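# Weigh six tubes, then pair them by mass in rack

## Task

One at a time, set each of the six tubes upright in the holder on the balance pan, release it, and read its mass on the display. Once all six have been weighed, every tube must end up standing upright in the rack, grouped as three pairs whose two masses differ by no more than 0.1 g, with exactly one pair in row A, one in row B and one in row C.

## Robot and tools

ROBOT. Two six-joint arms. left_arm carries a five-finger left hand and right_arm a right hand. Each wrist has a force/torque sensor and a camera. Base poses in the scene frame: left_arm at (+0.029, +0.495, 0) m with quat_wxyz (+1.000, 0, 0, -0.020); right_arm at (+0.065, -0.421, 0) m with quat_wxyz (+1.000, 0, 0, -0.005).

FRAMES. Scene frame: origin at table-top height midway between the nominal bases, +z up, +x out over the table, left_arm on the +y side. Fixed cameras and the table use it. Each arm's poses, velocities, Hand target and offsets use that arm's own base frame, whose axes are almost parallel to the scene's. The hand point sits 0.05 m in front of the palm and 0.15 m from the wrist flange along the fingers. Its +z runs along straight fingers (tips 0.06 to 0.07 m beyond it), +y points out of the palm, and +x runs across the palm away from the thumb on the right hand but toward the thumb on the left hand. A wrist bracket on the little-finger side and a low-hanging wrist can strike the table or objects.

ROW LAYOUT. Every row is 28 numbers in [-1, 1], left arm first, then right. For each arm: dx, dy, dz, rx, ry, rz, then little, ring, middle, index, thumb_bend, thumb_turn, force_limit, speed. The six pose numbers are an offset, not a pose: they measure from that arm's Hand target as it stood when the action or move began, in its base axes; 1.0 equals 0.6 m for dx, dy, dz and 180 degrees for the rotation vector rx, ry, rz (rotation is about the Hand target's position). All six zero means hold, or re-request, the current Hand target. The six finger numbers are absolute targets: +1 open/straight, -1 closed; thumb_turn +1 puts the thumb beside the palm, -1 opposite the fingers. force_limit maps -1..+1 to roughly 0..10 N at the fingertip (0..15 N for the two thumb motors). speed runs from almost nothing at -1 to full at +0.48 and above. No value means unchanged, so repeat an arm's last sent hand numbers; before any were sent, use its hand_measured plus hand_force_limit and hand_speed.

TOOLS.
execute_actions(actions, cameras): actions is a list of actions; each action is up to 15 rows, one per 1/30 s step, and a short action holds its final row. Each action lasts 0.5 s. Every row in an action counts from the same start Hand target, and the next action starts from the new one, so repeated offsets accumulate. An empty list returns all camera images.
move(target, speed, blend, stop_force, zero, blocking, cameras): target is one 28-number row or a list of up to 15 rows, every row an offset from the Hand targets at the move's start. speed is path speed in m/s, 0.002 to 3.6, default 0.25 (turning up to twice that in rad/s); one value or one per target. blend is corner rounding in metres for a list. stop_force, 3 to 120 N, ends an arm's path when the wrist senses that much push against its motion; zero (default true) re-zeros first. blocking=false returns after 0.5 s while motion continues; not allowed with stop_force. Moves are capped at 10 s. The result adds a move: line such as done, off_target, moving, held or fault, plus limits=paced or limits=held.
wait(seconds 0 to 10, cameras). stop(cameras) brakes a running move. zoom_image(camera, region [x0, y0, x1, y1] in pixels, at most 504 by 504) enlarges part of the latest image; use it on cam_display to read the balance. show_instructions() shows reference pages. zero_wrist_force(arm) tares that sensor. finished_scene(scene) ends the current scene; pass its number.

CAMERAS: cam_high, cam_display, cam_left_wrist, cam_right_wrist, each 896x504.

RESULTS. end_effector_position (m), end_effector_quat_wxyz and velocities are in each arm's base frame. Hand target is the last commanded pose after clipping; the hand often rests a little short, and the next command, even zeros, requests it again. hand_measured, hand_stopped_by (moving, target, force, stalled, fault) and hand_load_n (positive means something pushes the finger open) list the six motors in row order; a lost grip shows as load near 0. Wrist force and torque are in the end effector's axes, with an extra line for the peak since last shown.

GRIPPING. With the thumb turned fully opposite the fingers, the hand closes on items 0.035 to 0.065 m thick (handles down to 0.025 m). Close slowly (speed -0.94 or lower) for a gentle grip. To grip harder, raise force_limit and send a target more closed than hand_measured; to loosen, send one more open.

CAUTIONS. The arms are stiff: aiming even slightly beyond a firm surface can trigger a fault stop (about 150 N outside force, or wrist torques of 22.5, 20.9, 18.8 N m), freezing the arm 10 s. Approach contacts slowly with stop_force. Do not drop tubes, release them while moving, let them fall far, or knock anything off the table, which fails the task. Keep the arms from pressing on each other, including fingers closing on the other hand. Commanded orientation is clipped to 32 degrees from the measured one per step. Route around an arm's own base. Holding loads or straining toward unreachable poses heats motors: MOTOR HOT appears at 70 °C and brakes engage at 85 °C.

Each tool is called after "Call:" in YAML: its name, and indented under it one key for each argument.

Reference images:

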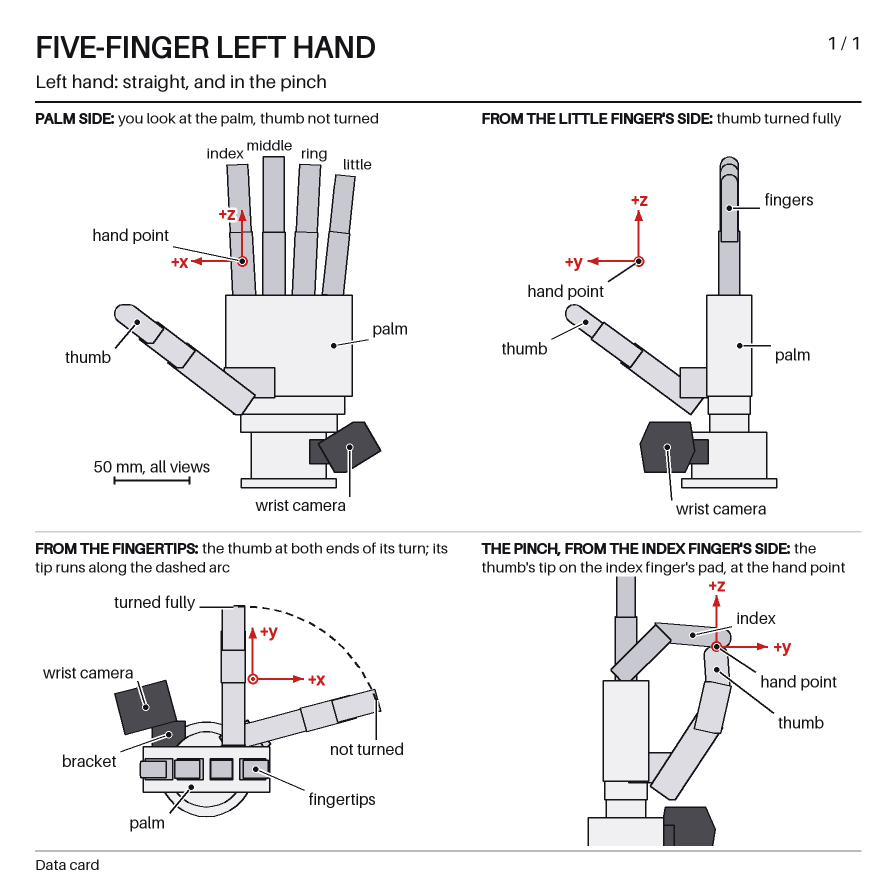

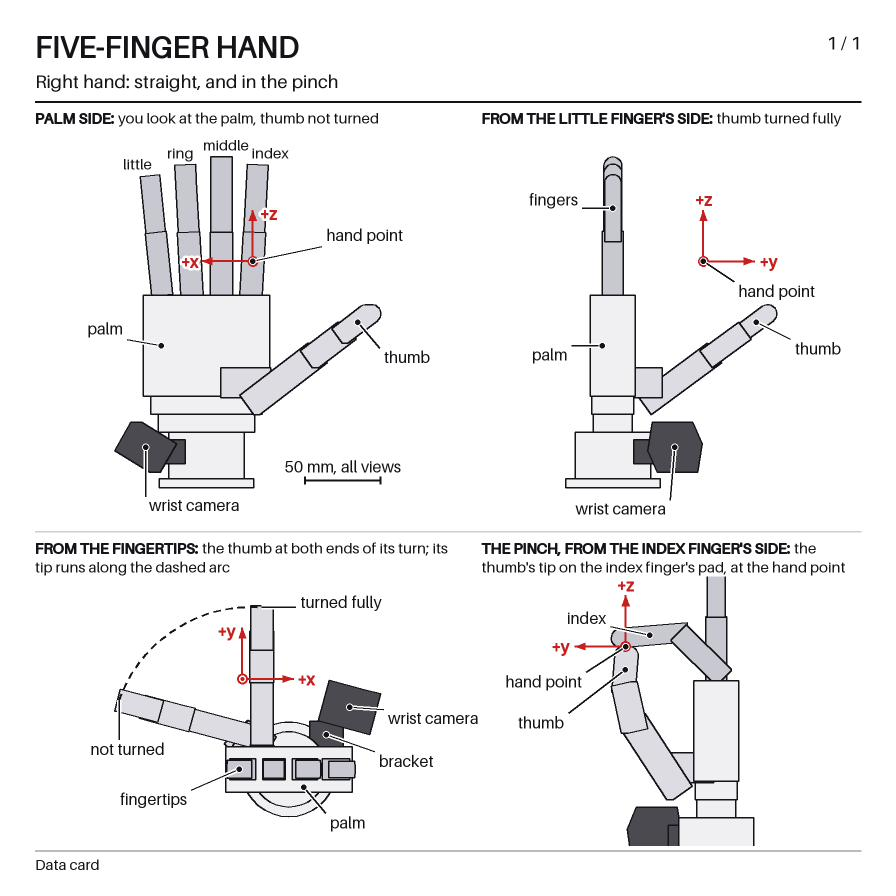

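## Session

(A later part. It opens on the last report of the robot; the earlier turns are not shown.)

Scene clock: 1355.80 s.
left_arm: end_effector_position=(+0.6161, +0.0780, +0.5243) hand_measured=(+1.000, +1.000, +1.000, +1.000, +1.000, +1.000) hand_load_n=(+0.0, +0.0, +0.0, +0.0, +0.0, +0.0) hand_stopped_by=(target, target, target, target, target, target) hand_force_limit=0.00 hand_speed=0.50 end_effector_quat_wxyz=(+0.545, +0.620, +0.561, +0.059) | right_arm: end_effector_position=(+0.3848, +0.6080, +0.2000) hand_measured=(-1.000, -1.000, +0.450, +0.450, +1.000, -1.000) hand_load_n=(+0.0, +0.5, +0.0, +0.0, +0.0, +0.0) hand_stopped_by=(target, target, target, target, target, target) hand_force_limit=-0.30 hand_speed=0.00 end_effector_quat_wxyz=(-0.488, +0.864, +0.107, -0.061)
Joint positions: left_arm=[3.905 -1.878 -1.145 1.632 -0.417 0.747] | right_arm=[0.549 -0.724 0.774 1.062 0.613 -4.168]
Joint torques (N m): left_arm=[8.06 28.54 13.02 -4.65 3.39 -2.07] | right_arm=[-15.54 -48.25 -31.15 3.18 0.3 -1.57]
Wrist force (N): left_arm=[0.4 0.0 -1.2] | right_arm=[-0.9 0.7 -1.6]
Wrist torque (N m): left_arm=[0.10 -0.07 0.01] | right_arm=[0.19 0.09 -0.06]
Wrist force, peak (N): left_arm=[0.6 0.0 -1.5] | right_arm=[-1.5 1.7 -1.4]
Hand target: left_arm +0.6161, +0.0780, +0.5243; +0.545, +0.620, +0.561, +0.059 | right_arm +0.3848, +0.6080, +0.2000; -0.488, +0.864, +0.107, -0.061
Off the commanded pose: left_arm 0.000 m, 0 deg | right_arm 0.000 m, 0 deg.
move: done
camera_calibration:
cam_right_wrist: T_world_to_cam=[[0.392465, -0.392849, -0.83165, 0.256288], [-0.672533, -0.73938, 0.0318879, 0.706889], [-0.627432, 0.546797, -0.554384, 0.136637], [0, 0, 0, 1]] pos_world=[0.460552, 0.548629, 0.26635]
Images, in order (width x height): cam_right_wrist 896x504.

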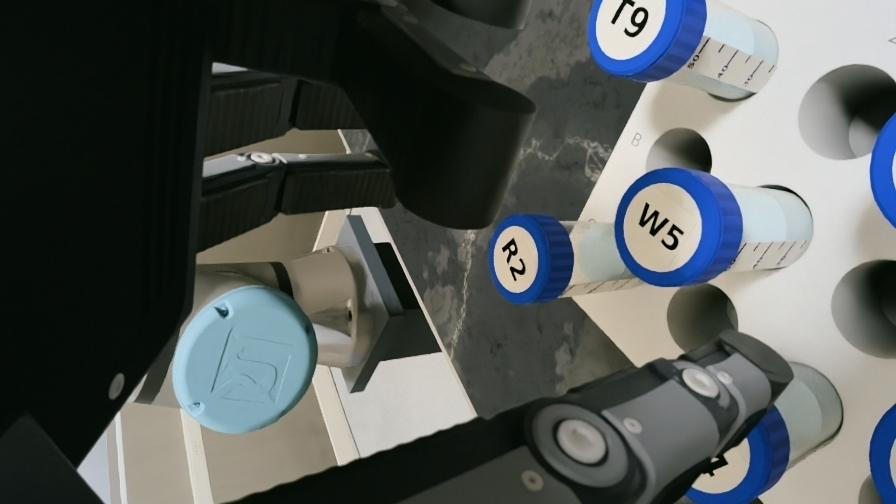

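Call:
move:
  target:
    - [0,0,0,0,0,0,1,1,1,1,1,1,0,0.5,-0.002,0.0027,-0.1267,0,0,0,-1,-1,0.45,0.45,1,-1,-0.3,-0.1]
    - [0,0,0,0,0,0,1,1,1,1,1,1,0,0.5,-0.002,0.0027,-0.1267,0,0,0,-1,-1,0.08,0.08,1,-1,-0.7,-0.2]
  speed: 0.12
  cameras: []

Call:
move:
  target:
    - [0,0,0,0,0,0,1,1,1,1,1,1,0,0.5,0,0,0,0,0,0,-1,-1,0.08,0.08,-0.3,-1,-0.7,-0.5]
    - [0,0,0,0,0,0,1,1,1,1,1,1,0,0.5,0,0,0,0,0,0,-1,-1,-0.06,-0.06,-0.3,-1,-0.7,-0.7]
    - [0,0,0,0,0,0,1,1,1,1,1,1,0,0.5,0,0,0,0,0,0,-1,-1,-0.07,-0.07,-0.32,-1,-0.3,-0.8]
  speed: 0.1
  cameras: ["cam_right_wrist"]

Call:
move:
  target:
    - [0,0,0,0,0,0,1,1,1,1,1,1,0,0.5,0,0,0.22,0,0,0,-1,-1,-0.07,-0.07,-0.32,-1,-0.3,-0.8]
    - [0,0,0,0,0,0,1,1,1,1,1,1,0,0.5,0.0333,-0.6373,0.2933,0,0,0,-1,-1,-0.07,-0.07,-0.32,-1,-0.3,-0.8]
    - [0,0,0,0,0,0,1,1,1,1,1,1,0,0.5,0.0333,-0.6373,0.2302,0,0,0,-1,-1,-0.07,-0.07,-0.32,-1,-0.3,-0.8]
  speed: [0.12,0.2,0.1]
  blend: [0.01,0.01,0]
  cameras: ["cam_right_wrist"]

Call:
zoom_image:
  camera: "cam_right_wrist"
  region: [500, 80, 896, 340]

Scene clock: 1374.47 s.
left_arm: end_effector_position=(+0.6161, +0.0780, +0.5243) hand_measured=(+1.000, +1.000, +1.000, +1.000, +1.000, +1.000) hand_load_n=(+0.0, +0.0, +0.0, +0.0, +0.0, +0.0) hand_stopped_by=(target, target, target, target, target, target) hand_force_limit=0.00 hand_speed=0.50 end_effector_quat_wxyz=(+0.545, +0.620, +0.561, +0.059) | right_arm: end_effector_position=(+0.3836, +0.6097, +0.1240) hand_measured=(-1.000, -1.000, +0.080, +0.080, +1.000, -1.000) hand_load_n=(+0.0, +0.0, +0.0, +0.0, +0.0, +0.0) hand_stopped_by=(target, target, target, target, target, target) hand_force_limit=-0.70 hand_speed=-0.20 end_effector_quat_wxyz=(-0.488, +0.864, +0.107, -0.061)
Joint positions: left_arm=[3.905 -1.878 -1.145 1.632 -0.417 0.747] | right_arm=[0.553 -0.692 0.91 0.89 0.614 -4.163]
Joint torques (N m): left_arm=[7.69 27.77 12.66 -4.41 3.2 -1.96] | right_arm=[14.42 -48.74 -4.59 0.35 -0.34 0.59]
Wrist force (N): left_arm=[0.4 0.0 -1.0] | right_arm=[-0.7 0.7 -1.5]
Wrist torque (N m): left_arm=[0.09 -0.06 0.00] | right_arm=[0.20 0.06 -0.04]
Wrist force, peak (N): left_arm=[0.7 0.0 -1.3] | right_arm=[-0.9 -0.5 -2.1]
Hand target: left_arm +0.6161, +0.0780, +0.5243; +0.545, +0.620, +0.561, +0.059 | right_arm +0.3836, +0.6097, +0.1240; -0.488, +0.864, +0.107, -0.061
Off the commanded pose: left_arm 0.000 m, 0 deg | right_arm 0.000 m, 0 deg.
move: done
No camera images: "cameras" was empty.

Scene clock: 1376.63 s.
left_arm: end_effector_position=(+0.6161, +0.0780, +0.5243) hand_measured=(+1.000, +1.000, +1.000, +1.000, +1.000, +1.000) hand_load_n=(+0.0, -0.5, +0.0, +0.0, +0.0, +0.0) hand_stopped_by=(target, target, target, target, target, target) hand_force_limit=0.00 hand_speed=0.50 end_effector_quat_wxyz=(+0.545, +0.620, +0.561, +0.059) | right_arm: end_effector_position=(+0.3836, +0.6097, +0.1240) hand_measured=(-1.000, -1.000, +0.046, +0.022, +0.358, -1.000) hand_load_n=(+0.0, +0.0, +6.5, +5.0, +10.5, +0.0) hand_stopped_by=(target, target, force, force, force, target) hand_force_limit=-0.30 hand_speed=-0.80 end_effector_quat_wxyz=(-0.488, +0.864, +0.107, -0.061)
Joint positions: left_arm=[3.905 -1.878 -1.145 1.632 -0.417 0.747] | right_arm=[0.553 -0.692 0.91 0.89 0.614 -4.163]
Joint torques (N m): left_arm=[7.97 28.29 12.34 -4.56 3.27 -1.85] | right_arm=[12.4 -50.92 -6.23 0.38 -2.75 0.64]
Wrist force (N): left_arm=[0.6 -0.2 -1.0] | right_arm=[-0.7 1.0 -1.1]
Wrist torque (N m): left_arm=[0.06 -0.08 0.02] | right_arm=[0.20 0.06 -0.04]
Wrist force, peak (N): left_arm=[0.5 -0.1 -1.5] | right_arm=[-1.0 0.6 -2.0]
Hand target: left_arm +0.6161, +0.0780, +0.5243; +0.545, +0.620, +0.561, +0.059 | right_arm +0.3836, +0.6097, +0.1240; -0.488, +0.864, +0.107, -0.061
Off the commanded pose: left_arm 0.000 m, 0 deg | right_arm 0.000 m, 0 deg.
move: done
camera_calibration:
cam_right_wrist: T_world_to_cam=[[0.392489, -0.392871, -0.831628, 0.194179], [-0.672487, -0.73942, 0.031929, 0.709681], [-0.627466, 0.546727, -0.554415, 0.0929352], [0, 0, 0, 1]] pos_world=[0.459352, 0.55023, 0.19035]
Images, in order (width x height): cam_right_wrist 896x504.

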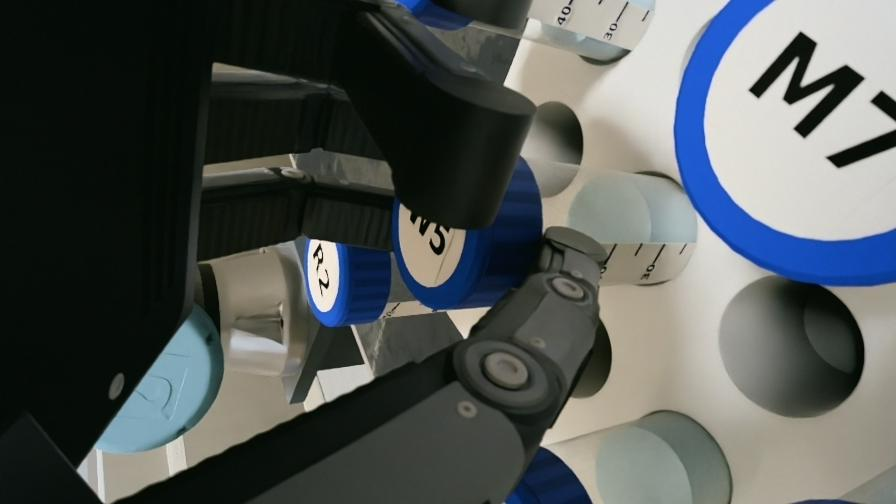

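Scene clock: 1380.53 s.
left_arm: end_effector_position=(+0.6161, +0.0780, +0.5243) hand_measured=(+1.000, +1.000, +1.000, +1.000, +1.000, +1.000) hand_load_n=(+0.0, +0.0, +0.0, +0.0, +0.0, +0.0) hand_stopped_by=(target, target, target, target, target, target) hand_force_limit=0.00 hand_speed=0.50 end_effector_quat_wxyz=(+0.545, +0.620, +0.561, +0.059) | right_arm: end_effector_position=(+0.4036, +0.2273, +0.2622) hand_measured=(-1.000, -1.000, +0.046, +0.022, +0.358, -1.000) hand_load_n=(+0.0, +0.0, +5.0, +3.5, +9.0, +0.0) hand_stopped_by=(target, target, force, force, force, target) hand_force_limit=-0.30 hand_speed=-0.80 end_effector_quat_wxyz=(-0.488, +0.864, +0.107, -0.061)
Joint positions: left_arm=[3.905 -1.878 -1.145 1.632 -0.417 0.747] | right_arm=[-0.162 -1.116 1.527 1.744 0.666 -5.411]
Joint torques (N m): left_arm=[7.59 29.96 11.78 -4.42 3.26 -2.04] | right_arm=[-15.43 -30.21 -2.08 0.88 -2.3 -0.4]
Wrist force (N): left_arm=[0.7 -0.3 -1.2] | right_arm=[-1.0 1.0 -1.5]
Wrist torque (N m): left_arm=[0.06 -0.11 0.03] | right_arm=[0.20 0.09 -0.09]
Wrist force, peak (N): left_arm=[0.5 -0.1 -1.5] | right_arm=[-1.0 1.1 -2.9]
Hand target: left_arm +0.6161, +0.0780, +0.5243; +0.545, +0.620, +0.561, +0.059 | right_arm +0.4036, +0.2273, +0.2621; -0.488, +0.864, +0.107, -0.061
Off the commanded pose: left_arm 0.000 m, 0 deg | right_arm 0.000 m, 0 deg.
move: done
camera_calibration:
cam_right_wrist: T_world_to_cam=[[0.392537, -0.39292, -0.831582, 0.150996], [-0.672402, -0.739494, 0.0320103, 0.43591], [-0.627527, 0.546592, -0.55448, 0.391246], [0, 0, 0, 1]] pos_world=[0.479352, 0.16783, 0.32855]
Images, in order (width x height): cam_right_wrist 896x504.

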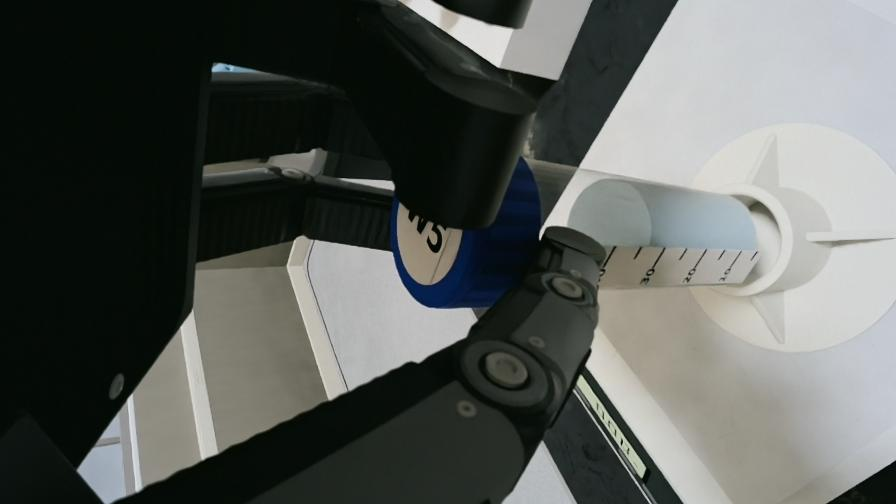

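Scaled by 1.273 from the camera's 896x504 image, which has a finer 1280x720 frame.

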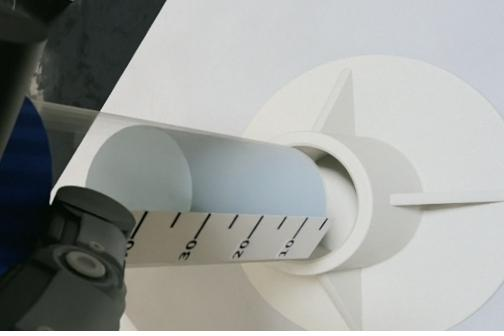

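Call:
move:
  target:
    - [0,0,0,0,0,0,1,1,1,1,1,1,0,0.5,0.0005,0,-0.01,0,0,0,-1,-1,-0.07,-0.07,-0.32,-1,-0.3,-0.8]
    - [0,0,0,0,0,0,1,1,1,1,1,1,0,0.5,0.0005,0,-0.085,0,0,0,-1,-1,-0.07,-0.07,-0.32,-1,-0.3,-0.8]
  speed: 0.035
  stop_force: 3
  cameras: ["cam_right_wrist"]

Call:
move:
  target:
    - [0,0,0,0,0,0,1,1,1,1,1,1,0,0.5,0,0,0,0,0,0,-1,-1,0.8,0.8,1,-1,-0.3,0]
    - [0,0,0,0,0,0,1,1,1,1,1,1,0,0.5,0.0,0,0.125,0,0,0,-1,-1,0.8,0.8,1,-1,-0.3,0]
  speed: 0.12
  cameras: ["cam_display","cam_right_wrist"]

Call:
zoom_image:
  camera: "cam_display"
  region: [290, 20, 600, 340]

Scene clock: 1393.90 s.
left_arm: end_effector_position=(+0.6161, +0.0780, +0.5243) hand_measured=(+1.000, +1.000, +1.000, +1.000, +1.000, +1.000) hand_load_n=(+0.0, +0.0, -0.5, +0.0, +0.0, +0.0) hand_stopped_by=(target, target, target, target, target, target) hand_force_limit=0.00 hand_speed=0.50 end_effector_quat_wxyz=(+0.545, +0.620, +0.561, +0.059) | right_arm: end_effector_position=(+0.4039, +0.2273, +0.2153) hand_measured=(-1.000, -1.000, +0.046, +0.022, +0.358, -1.000) hand_load_n=(+0.0, +0.0, +4.5, +2.0, +6.5, +0.5) hand_stopped_by=(target, target, force, force, force, target) hand_force_limit=-0.30 hand_speed=-0.80 end_effector_quat_wxyz=(-0.488, +0.864, +0.107, -0.061)
Joint positions: left_arm=[3.905 -1.878 -1.145 1.632 -0.417 0.747] | right_arm=[-0.162 -1.066 1.583 1.639 0.666 -5.411]
Joint torques (N m): left_arm=[8.29 28.8 12 -4.18 3.11 -1.95] | right_arm=[9.27 -45.35 -27.62 4.15 -1.97 -0.2]
Wrist force (N): left_arm=[0.4 -0.2 -1.2] | right_arm=[-0.9 1.0 -1.5]
Wrist torque (N m): left_arm=[0.06 -0.07 0.01] | right_arm=[0.23 0.07 -0.06]
Wrist force, peak (N): left_arm=[0.7 -0.3 -1.4] | right_arm=[-0.7 -3.8 -3.7]
Hand target: left_arm +0.6161, +0.0780, +0.5243; +0.545, +0.620, +0.561, +0.059 | right_arm +0.4039, +0.2273, +0.2153; -0.488, +0.864, +0.107, -0.061 (not the last commanded pose)
Off the commanded pose: left_arm 0.000 m, 0 deg | right_arm 0.004 m, 0 deg.
move: contact (right_arm); path passed 1 of 2 targets
camera_calibration:
cam_right_wrist: T_world_to_cam=[[0.392435, -0.392882, -0.831648, 0.111938], [-0.672461, -0.73944, 0.0320028, 0.437634], [-0.627527, 0.546692, -0.55438, 0.365384], [0, 0, 0, 1]] pos_world=[0.479652, 0.16783, 0.281649]
Images, in order (width x height): cam_right_wrist 896x504.

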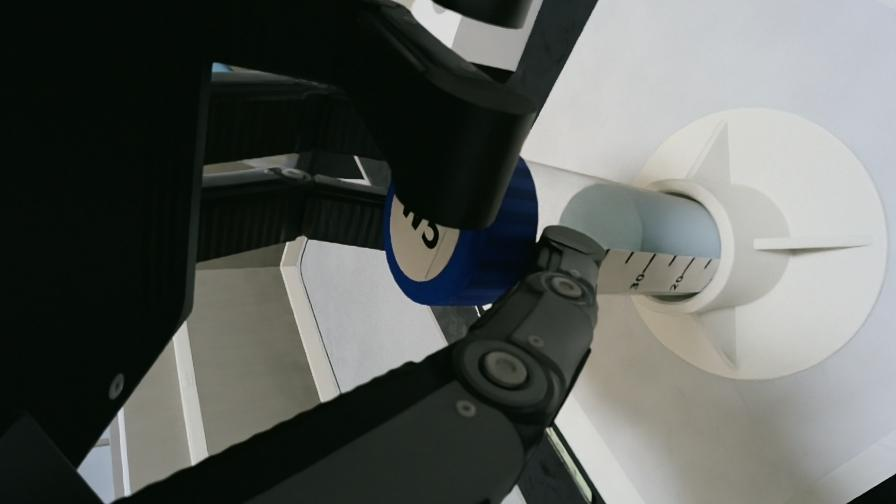

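Scene clock: 1395.77 s.
left_arm: end_effector_position=(+0.6161, +0.0780, +0.5243) hand_measured=(+1.000, +1.000, +1.000, +1.000, +1.000, +1.000) hand_load_n=(+0.0, +0.0, +0.0, +0.0, +0.0, +0.0) hand_stopped_by=(target, target, target, target, target, target) hand_force_limit=0.00 hand_speed=0.50 end_effector_quat_wxyz=(+0.545, +0.620, +0.561, +0.059) | right_arm: end_effector_position=(+0.4038, +0.2273, +0.2902) hand_measured=(-1.000, -1.000, +0.800, +0.800, +1.000, -1.000) hand_load_n=(+0.0, +0.0, +0.0, +0.0, +0.0, +0.0) hand_stopped_by=(target, target, target, target, target, target) hand_force_limit=-0.30 hand_speed=0.00 end_effector_quat_wxyz=(-0.488, +0.864, +0.107, -0.061)
Joint positions: left_arm=[3.905 -1.878 -1.145 1.632 -0.417 0.747] | right_arm=[-0.162 -1.14 1.486 1.81 0.666 -5.411]
Joint torques (N m): left_arm=[8.66 28.59 11.64 -4.5 3.31 -2.22] | right_arm=[-0.07 -44.65 -28.49 4.01 0.35 -0.93]
Wrist force (N): left_arm=[0.5 0.0 -1.2] | right_arm=[-0.9 0.5 -1.6]
Wrist torque (N m): left_arm=[0.10 -0.08 0.01] | right_arm=[0.17 0.06 -0.08]
Wrist force, peak (N): left_arm=[0.6 -0.2 -1.4] | right_arm=[-0.9 0.0 -2.1]
Hand target: left_arm +0.6161, +0.0780, +0.5243; +0.545, +0.620, +0.561, +0.059 | right_arm +0.4039, +0.2273, +0.2903; -0.488, +0.864, +0.107, -0.061
Off the commanded pose: left_arm 0.000 m, 0 deg | right_arm 0.000 m, 0 deg.
move: done
camera_calibration:
cam_right_wrist: T_world_to_cam=[[0.392461, -0.392853, -0.831649, 0.174211], [-0.672446, -0.739455, 0.03197, 0.435244], [-0.627527, 0.546692, -0.55438, 0.406907], [0, 0, 0, 1]] pos_world=[0.479652, 0.16783, 0.356549]
Images, in order (width x height): cam_display 896x504, cam_right_wrist 896x504.

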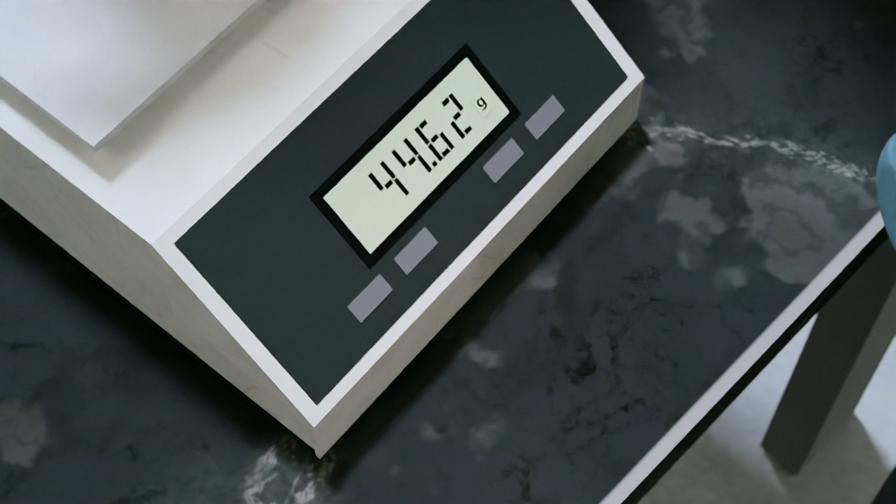

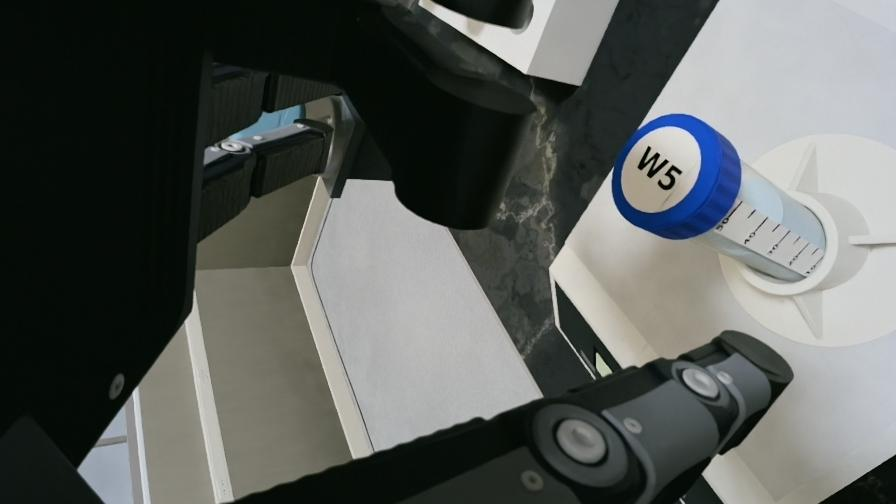

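Scaled by 1.575 from the camera's 896x504 image, which has a finer 1280x720 frame.

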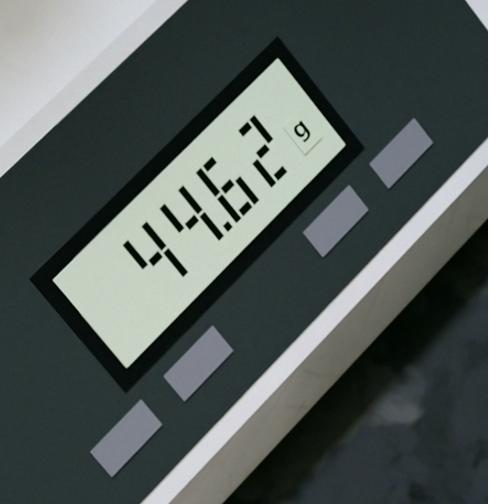

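Call:
move:
  target:
    - [0,0,0,0,0,0,1,1,1,1,1,1,0,0.5,0.0203,0.0083,-0.03,0,0,0,-1,-1,0.8,0.8,1,-1,-0.3,0]
    - [0,0,0,0,0,0,1,1,1,1,1,1,0,0.5,0.0203,0.0083,-0.1255,0,0,0,-1,-1,0.8,0.8,1,-1,-0.3,0]
    - [0,0,0,0,0,0,1,1,1,1,1,1,0,0.5,0.0203,0.0083,-0.1255,0,0,0,-1,-1,0.08,0.08,1,-1,-0.6,-0.2]
  speed: 0.12
  blend: [0.005,0,0]
  cameras: []

Call:
move:
  target:
    - [0,0,0,0,0,0,1,1,1,1,1,1,0,0.5,0,0,0,0,0,0,-1,-1,0.08,0.08,-0.3,-1,-0.7,-0.5]
    - [0,0,0,0,0,0,1,1,1,1,1,1,0,0.5,0,0,0,0,0,0,-1,-1,-0.06,-0.06,-0.3,-1,-0.7,-0.7]
    - [0,0,0,0,0,0,1,1,1,1,1,1,0,0.5,0,0,0,0,0,0,-1,-1,-0.07,-0.07,-0.32,-1,-0.3,-0.8]
  speed: 0.08
  cameras: []

Call:
move:
  target: [0,0,0,0,0,0,1,1,1,1,1,1,0,0.5,0,0,0.129,0,0,0,-1,-1,-0.07,-0.07,-0.32,-1,-0.3,-0.8]
  speed: 0.12
  cameras: ["cam_right_wrist"]

Call:
zoom_image:
  camera: "cam_right_wrist"
  region: [580, 170, 760, 330]

Scene clock: 1411.60 s.
left_arm: end_effector_position=(+0.6161, +0.0780, +0.5243) hand_measured=(+1.000, +1.000, +1.000, +1.000, +1.000, +1.000) hand_load_n=(+0.0, +0.0, +0.0, +0.0, +0.0, +0.0) hand_stopped_by=(target, target, target, target, target, target) hand_force_limit=0.00 hand_speed=0.50 end_effector_quat_wxyz=(+0.545, +0.620, +0.561, +0.059) | right_arm: end_effector_position=(+0.4160, +0.2323, +0.2150) hand_measured=(-1.000, -1.000, +0.080, +0.080, +1.000, -1.000) hand_load_n=(+0.0, +0.0, +0.0, +0.0, +0.0, +0.0) hand_stopped_by=(target, target, target, target, target, target) hand_force_limit=-0.60 hand_speed=-0.20 end_effector_quat_wxyz=(-0.488, +0.864, +0.107, -0.061)
Joint positions: left_arm=[3.905 -1.878 -1.145 1.632 -0.417 0.747] | right_arm=[-0.147 -1.038 1.535 1.643 0.658 -5.392]
Joint torques (N m): left_arm=[7.74 30.12 11.52 -4.38 3.42 -1.94] | right_arm=[13.61 -32.93 -2.89 1.7 -1.4 1.21]
Wrist force (N): left_arm=[0.4 -0.4 -1.2] | right_arm=[-0.8 0.4 -1.9]
Wrist torque (N m): left_arm=[0.04 -0.07 0.02] | right_arm=[0.18 0.07 -0.21]
Wrist force, peak (N): left_arm=[0.6 0.2 -1.5] | right_arm=[-1.3 -0.4 -2.2]
Hand target: left_arm +0.6161, +0.0780, +0.5243; +0.545, +0.620, +0.561, +0.059 | right_arm +0.4160, +0.2323, +0.2150; -0.488, +0.864, +0.107, -0.061
Off the commanded pose: left_arm 0.000 m, 0 deg | right_arm 0.000 m, 0 deg.
move: done
No camera images: "cameras" was empty.

Scene clock: 1413.80 s.
left_arm: end_effector_position=(+0.6161, +0.0780, +0.5243) hand_measured=(+1.000, +1.000, +1.000, +1.000, +1.000, +1.000) hand_load_n=(+0.0, +0.0, +0.0, +0.0, +0.0, +0.0) hand_stopped_by=(target, target, target, target, target, target) hand_force_limit=0.00 hand_speed=0.50 end_effector_quat_wxyz=(+0.545, +0.620, +0.561, +0.059) | right_arm: end_effector_position=(+0.4160, +0.2323, +0.2150) hand_measured=(-1.000, -1.000, +0.064, +0.056, +0.340, -1.000) hand_load_n=(+0.0, +0.0, +4.0, +3.5, +8.0, +0.0) hand_stopped_by=(target, target, force, force, force, target) hand_force_limit=-0.30 hand_speed=-0.80 end_effector_quat_wxyz=(-0.488, +0.864, +0.107, -0.061)
Joint positions: left_arm=[3.905 -1.878 -1.145 1.632 -0.417 0.747] | right_arm=[-0.147 -1.038 1.535 1.643 0.658 -5.392]
Joint torques (N m): left_arm=[8.22 30.87 12.55 -4.71 3.36 -1.98] | right_arm=[12.51 -34.23 -7.71 3.81 0.15 1.2]
Wrist force (N): left_arm=[0.4 -0.2 -1.2] | right_arm=[-1.0 0.9 -1.7]
Wrist torque (N m): left_arm=[0.07 -0.07 0.01] | right_arm=[0.20 0.06 -0.20]
Wrist force, peak (N): left_arm=[0.6 -0.2 -1.4] | right_arm=[-0.9 1.1 -1.8]
Hand target: left_arm +0.6161, +0.0780, +0.5243; +0.545, +0.620, +0.561, +0.059 | right_arm +0.4160, +0.2323, +0.2150; -0.488, +0.864, +0.107, -0.061
Off the commanded pose: left_arm 0.000 m, 0 deg | right_arm 0.000 m, 0 deg.
move: done
No camera images: "cameras" was empty.

Scene clock: 1414.93 s.
left_arm: end_effector_position=(+0.6161, +0.0780, +0.5243) hand_measured=(+1.000, +1.000, +1.000, +1.000, +1.000, +1.000) hand_load_n=(+0.0, +0.0, +0.0, +0.0, +0.0, +0.0) hand_stopped_by=(target, target, target, target, target, target) hand_force_limit=0.00 hand_speed=0.50 end_effector_quat_wxyz=(+0.545, +0.620, +0.561, +0.059) | right_arm: end_effector_position=(+0.4160, +0.2323, +0.2923) hand_measured=(-1.000, -1.000, +0.064, +0.056, +0.340, -1.000) hand_load_n=(+0.0, +0.0, +4.0, +3.5, +8.0, +0.0) hand_stopped_by=(target, target, force, force, force, target) hand_force_limit=-0.30 hand_speed=-0.80 end_effector_quat_wxyz=(-0.488, +0.864, +0.107, -0.061)
Joint positions: left_arm=[3.905 -1.878 -1.145 1.632 -0.417 0.747] | right_arm=[-0.147 -1.111 1.434 1.817 0.658 -5.391]
Joint torques (N m): left_arm=[8.04 29.12 12.19 -4.29 3.14 -1.94] | right_arm=[-3.07 -46.57 -30.2 4.25 0.22 -0.68]
Wrist force (N): left_arm=[0.5 -0.2 -1.1] | right_arm=[-0.9 1.1 -1.4]
Wrist torque (N m): left_arm=[0.06 -0.07 0.01] | right_arm=[0.21 0.07 -0.21]
Wrist force, peak (N): left_arm=[0.5 -0.1 -1.5] | right_arm=[-0.9 2.2 -1.0]
Hand target: left_arm +0.6161, +0.0780, +0.5243; +0.545, +0.620, +0.561, +0.059 | right_arm +0.4160, +0.2323, +0.2924; -0.488, +0.864, +0.107, -0.061
Off the commanded pose: left_arm 0.000 m, 0 deg | right_arm 0.000 m, 0 deg.
move: done
camera_calibration:
cam_right_wrist: T_world_to_cam=[[0.392461, -0.392853, -0.831649, 0.173173], [-0.672446, -0.739455, 0.03197, 0.447011], [-0.627527, 0.546692, -0.55438, 0.412931], [0, 0, 0, 1]] pos_world=[0.491752, 0.17283, 0.358649]
Images, in order (width x height): cam_right_wrist 896x504.

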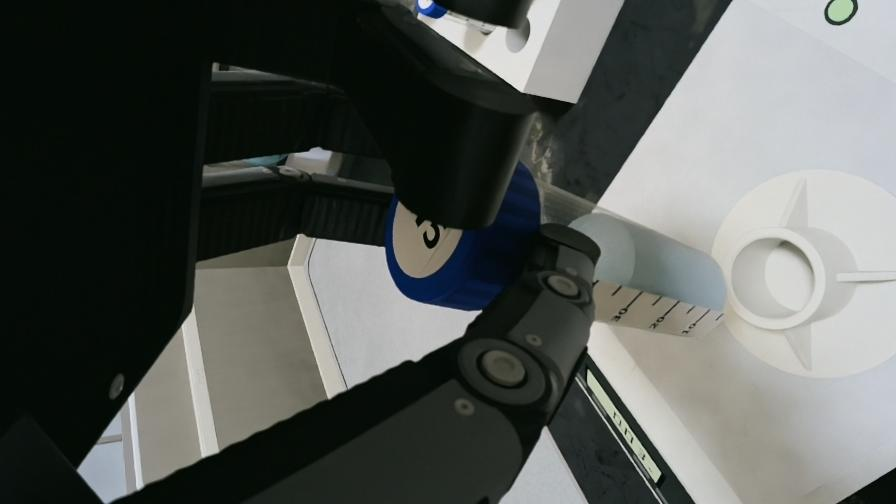

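Scaled by 2.800 from the camera's 896x504 image, which has a finer 1280x720 frame.

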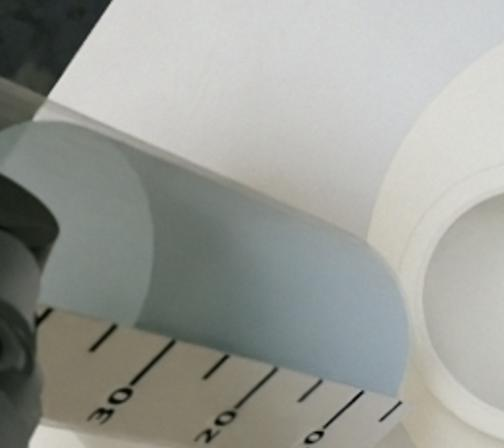

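Call:
zoom_image:
  camera: "cam_right_wrist"
  region: [580, 200, 760, 360]

Scaled by 2.800 from the camera's 896x504 image, which has a finer 1280x720 frame.

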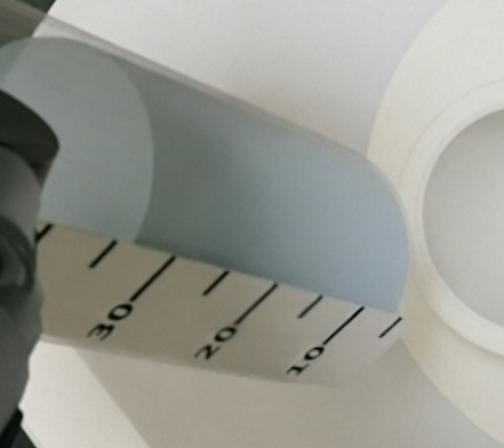

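Call:
move:
  target:
    - [0,0,0,0,0,0,1,1,1,1,1,1,0,0.5,-0.051,0.6243,0.0,0.0442,-0.0602,0,-1,-1,-0.07,-0.07,-0.32,-1,-0.3,-0.8]
    - [0,0,0,0,0,0,1,1,1,1,1,1,0,0.5,-0.051,0.6243,-0.162,0.0442,-0.0602,0,-1,-1,-0.07,-0.07,-0.32,-1,-0.3,-0.8]
  speed: [0.25,0.12]
  blend: [0.01,0]
  cameras: ["cam_right_wrist"]

Call:
zoom_image:
  camera: "cam_right_wrist"
  region: [500, 80, 896, 340]

Scene clock: 1441.70 s.
left_arm: end_effector_position=(+0.6161, +0.0780, +0.5243) hand_measured=(+1.000, +1.000, +1.000, +1.000, +1.000, +1.000) hand_load_n=(+0.0, -0.5, +0.0, +0.0, +0.0, +0.0) hand_stopped_by=(target, target, target, target, target, target) hand_force_limit=0.00 hand_speed=0.50 end_effector_quat_wxyz=(+0.545, +0.620, +0.561, +0.059) | right_arm: end_effector_position=(+0.3854, +0.6069, +0.1952) hand_measured=(-1.000, -1.000, +0.064, +0.056, +0.340, -1.000) hand_load_n=(+0.0, +0.0, +4.5, +3.5, +8.0, +0.5) hand_stopped_by=(target, target, force, force, force, target) hand_force_limit=-0.30 hand_speed=-0.80 end_effector_quat_wxyz=(-0.535, +0.830, +0.157, +0.028)
Joint positions: left_arm=[3.905 -1.878 -1.145 1.632 -0.417 0.747] | right_arm=[0.541 -0.887 1.057 0.702 0.591 -4.161]
Joint torques (N m): left_arm=[8.27 29.86 12.68 -4.19 3.48 -1.8] | right_arm=[6.99 -42.4 -4.89 -0.22 0.42 1.14]
Wrist force (N): left_arm=[0.4 -0.1 -1.3] | right_arm=[-1.3 1.3 -1.7]
Wrist torque (N m): left_arm=[0.09 -0.06 0.00] | right_arm=[0.26 0.11 -0.21]
Wrist force, peak (N): left_arm=[0.6 -0.5 -1.4] | right_arm=[-1.2 2.0 -2.6]
Hand target: left_arm +0.6161, +0.0780, +0.5243; +0.545, +0.620, +0.561, +0.059 | right_arm +0.3854, +0.6068, +0.1952; -0.535, +0.830, +0.157, +0.028
Off the commanded pose: left_arm 0.000 m, 0 deg | right_arm 0.000 m, 0 deg.
move: done
camera_calibration:
cam_right_wrist: T_world_to_cam=[[0.546472, -0.279758, -0.78937, 0.115289], [-0.656782, -0.727978, -0.196683, 0.738198], [-0.519621, 0.625926, -0.581559, 0.0508017], [0, 0, 0, 1]] pos_world=[0.448231, 0.537847, 0.265741]
Images, in order (width x height): cam_right_wrist 896x504.

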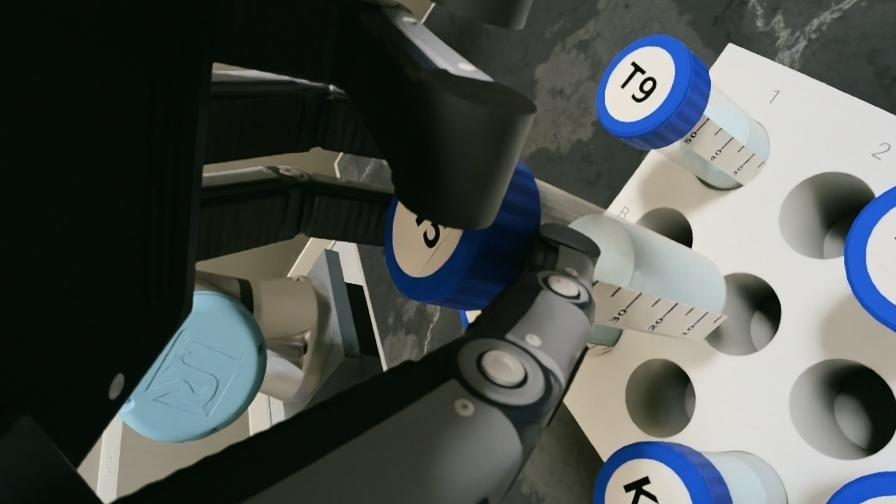

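Scaled by 1.273 from the camera's 896x504 image, which has a finer 1280x720 frame.

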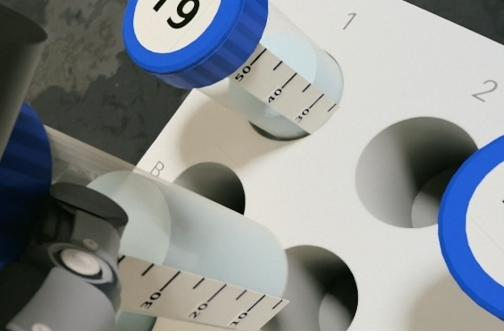

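Call:
move:
  target:
    - [0,0,0,0,0,0,1,1,1,1,1,1,0,0.5,-0.0033,-0.0012,-0.01,0,0,0,-1,-1,-0.07,-0.07,-0.32,-1,-0.3,-0.8]
    - [0,0,0,0,0,0,1,1,1,1,1,1,0,0.5,-0.0033,-0.0012,-0.142,0,0,0,-1,-1,-0.07,-0.07,-0.32,-1,-0.3,-0.8]
  speed: 0.05
  stop_force: 3.5
  cameras: ["cam_right_wrist"]

Scene clock: 1454.47 s.
left_arm: end_effector_position=(+0.6161, +0.0780, +0.5243) hand_measured=(+1.000, +1.000, +1.000, +1.000, +1.000, +1.000) hand_load_n=(+0.0, +0.0, +0.0, +0.0, +0.0, +0.0) hand_stopped_by=(target, target, target, target, target, target) hand_force_limit=0.00 hand_speed=0.50 end_effector_quat_wxyz=(+0.545, +0.620, +0.561, +0.059) | right_arm: end_effector_position=(+0.3834, +0.6061, +0.1186) hand_measured=(-1.000, -1.000, +0.064, +0.056, +0.340, -1.000) hand_load_n=(+0.0, +0.0, +1.5, +1.0, +4.0, +0.5) hand_stopped_by=(target, target, force, force, force, target) hand_force_limit=-0.30 hand_speed=-0.80 end_effector_quat_wxyz=(-0.535, +0.830, +0.157, +0.028)
Joint positions: left_arm=[3.905 -1.878 -1.145 1.632 -0.417 0.747] | right_arm=[0.542 -0.842 1.181 0.532 0.591 -4.16]
Joint torques (N m): left_arm=[7.85 30.62 12.78 -4.56 3.25 -1.97] | right_arm=[12.89 -58.69 -30.72 2.65 0.28 -0.45]
Wrist force (N): left_arm=[0.6 0.0 -1.2] | right_arm=[-1.7 1.1 -1.9]
Wrist torque (N m): left_arm=[0.10 -0.10 0.02] | right_arm=[0.23 0.18 -0.24]
Wrist force, peak (N): left_arm=[0.6 -0.2 -1.5] | right_arm=[-0.6 -3.4 -3.8]
Hand target: left_arm +0.6161, +0.0780, +0.5243; +0.545, +0.620, +0.561, +0.059 | right_arm +0.3834, +0.6061, +0.1186; -0.535, +0.830, +0.157, +0.028 (not the last commanded pose)
Off the commanded pose: left_arm 0.000 m, 0 deg | right_arm 0.009 m, 0 deg.
move: contact (right_arm); path passed 1 of 2 targets
camera_calibration:
cam_right_wrist: T_world_to_cam=[[0.546449, -0.279845, -0.789355, 0.0557746], [-0.656741, -0.728057, -0.196531, 0.721304], [-0.519697, 0.625796, -0.581631, 0.00577009], [0, 0, 0, 1]] pos_world=[0.446231, 0.537147, 0.189141]
Images, in order (width x height): cam_right_wrist 896x504.

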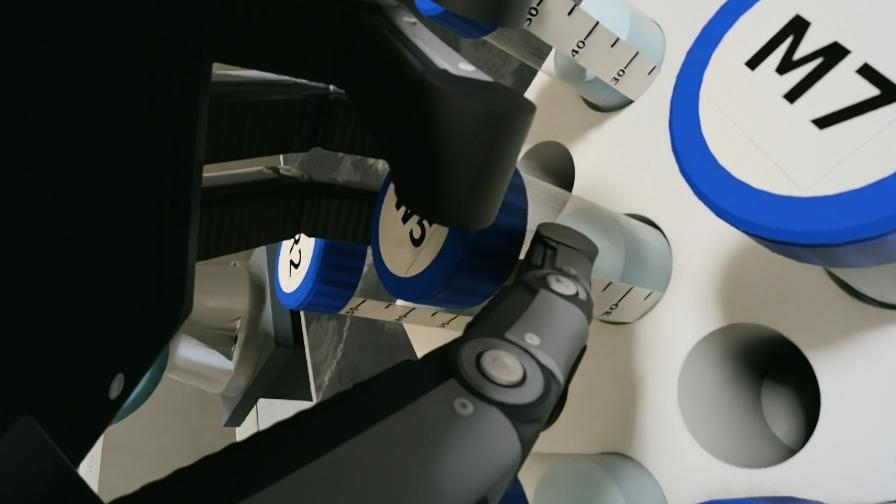

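Call:
move:
  target:
    - [0,0,0,0,0,0,1,1,1,1,1,1,0,0.5,0,0,0,0,0,0,-1,-1,0.45,0.45,1,-1,-0.3,0]
    - [0,0,0,0,0,0,1,1,1,1,1,1,0,0.5,0,0,0.16,0,0,0,-1,-1,0.45,0.45,1,-1,-0.3,0]
    - [0,0,0,0,0,0,1,1,1,1,1,1,0,0.5,0.1667,-0.3,0.3,-0.0442,0.0602,0,-1,-1,0.45,0.45,1,-1,-0.3,0]
  speed: [0.1,0.12,0.25]
  cameras: ["cam_high","cam_right_wrist"]

Call:
zoom_image:
  camera: "cam_right_wrist"
  region: [392, 0, 896, 504]

Scene clock: 1464.10 s.
left_arm: end_effector_position=(+0.6161, +0.0780, +0.5243) hand_measured=(+1.000, +1.000, +1.000, +1.000, +1.000, +1.000) hand_load_n=(+0.0, +0.0, +0.0, +0.0, +0.0, +0.0) hand_stopped_by=(target, target, target, target, target, target) hand_force_limit=0.00 hand_speed=0.50 end_effector_quat_wxyz=(+0.545, +0.620, +0.561, +0.059) | right_arm: end_effector_position=(+0.4834, +0.4261, +0.2986) hand_measured=(-1.000, -1.000, +0.450, +0.450, +1.000, -1.000) hand_load_n=(+0.0, +0.0, +0.5, +0.0, +0.0, +0.0) hand_stopped_by=(target, target, target, target, target, target) hand_force_limit=-0.30 hand_speed=0.00 end_effector_quat_wxyz=(-0.488, +0.864, +0.107, -0.061)
Joint positions: left_arm=[3.905 -1.878 -1.145 1.632 -0.417 0.747] | right_arm=[0.211 -0.763 0.72 1.675 0.543 -4.783]
Joint torques (N m): left_arm=[8.98 29.68 11.23 -4.45 3.28 -1.82] | right_arm=[-15.66 -44.94 -28.47 3.84 0.21 -1.74]
Wrist force (N): left_arm=[0.3 -0.1 -1.3] | right_arm=[-0.7 0.7 -1.6]
Wrist torque (N m): left_arm=[0.08 -0.06 0.00] | right_arm=[0.19 0.05 -0.03]
Wrist force, peak (N): left_arm=[0.6 -0.3 -1.5] | right_arm=[-0.3 1.3 -3.0]
Hand target: left_arm +0.6161, +0.0780, +0.5243; +0.545, +0.620, +0.561, +0.059 | right_arm +0.4834, +0.4261, +0.2986; -0.488, +0.864, +0.107, -0.061
Off the commanded pose: left_arm 0.000 m, 0 deg | right_arm 0.000 m, 0 deg.
move: done
camera_calibration:
cam_right_wrist: T_world_to_cam=[[0.392405, -0.392914, -0.831647, 0.22811], [-0.67239, -0.7395, 0.0321175, 0.635438], [-0.627622, 0.546588, -0.554375, 0.352922], [0, 0, 0, 1]] pos_world=[0.559253, 0.36663, 0.364949]
Images, in order (width x height): cam_high 896x504, cam_right_wrist 896x504.

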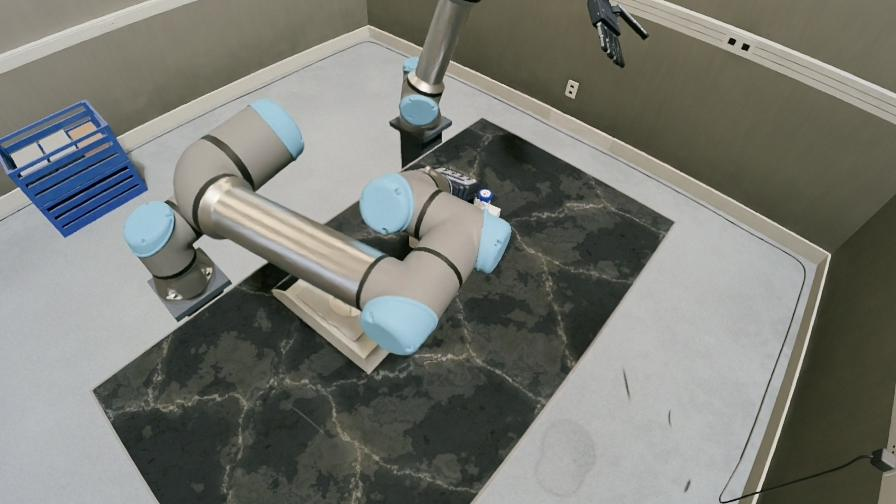

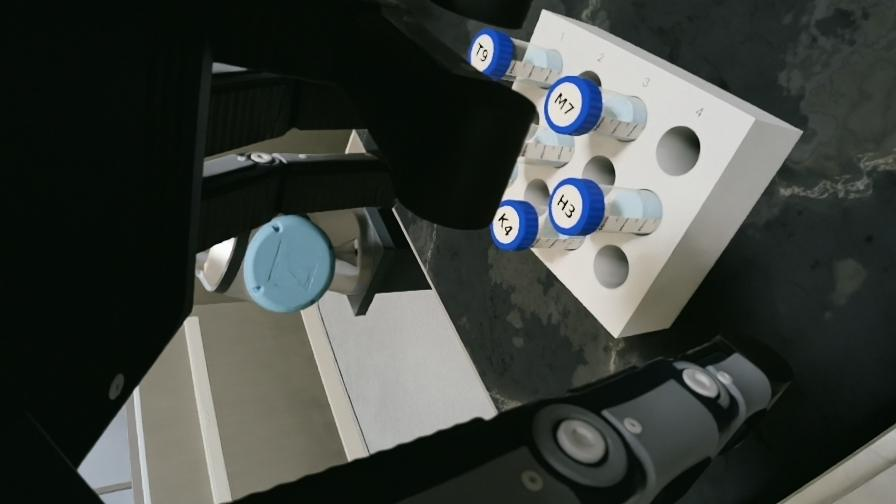

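Scaled by 1.000.

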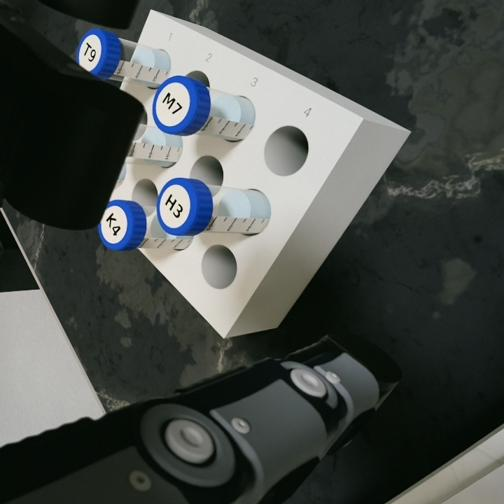

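Call:
finished_scene:
  scene: 1

The scene is finished: the task was done.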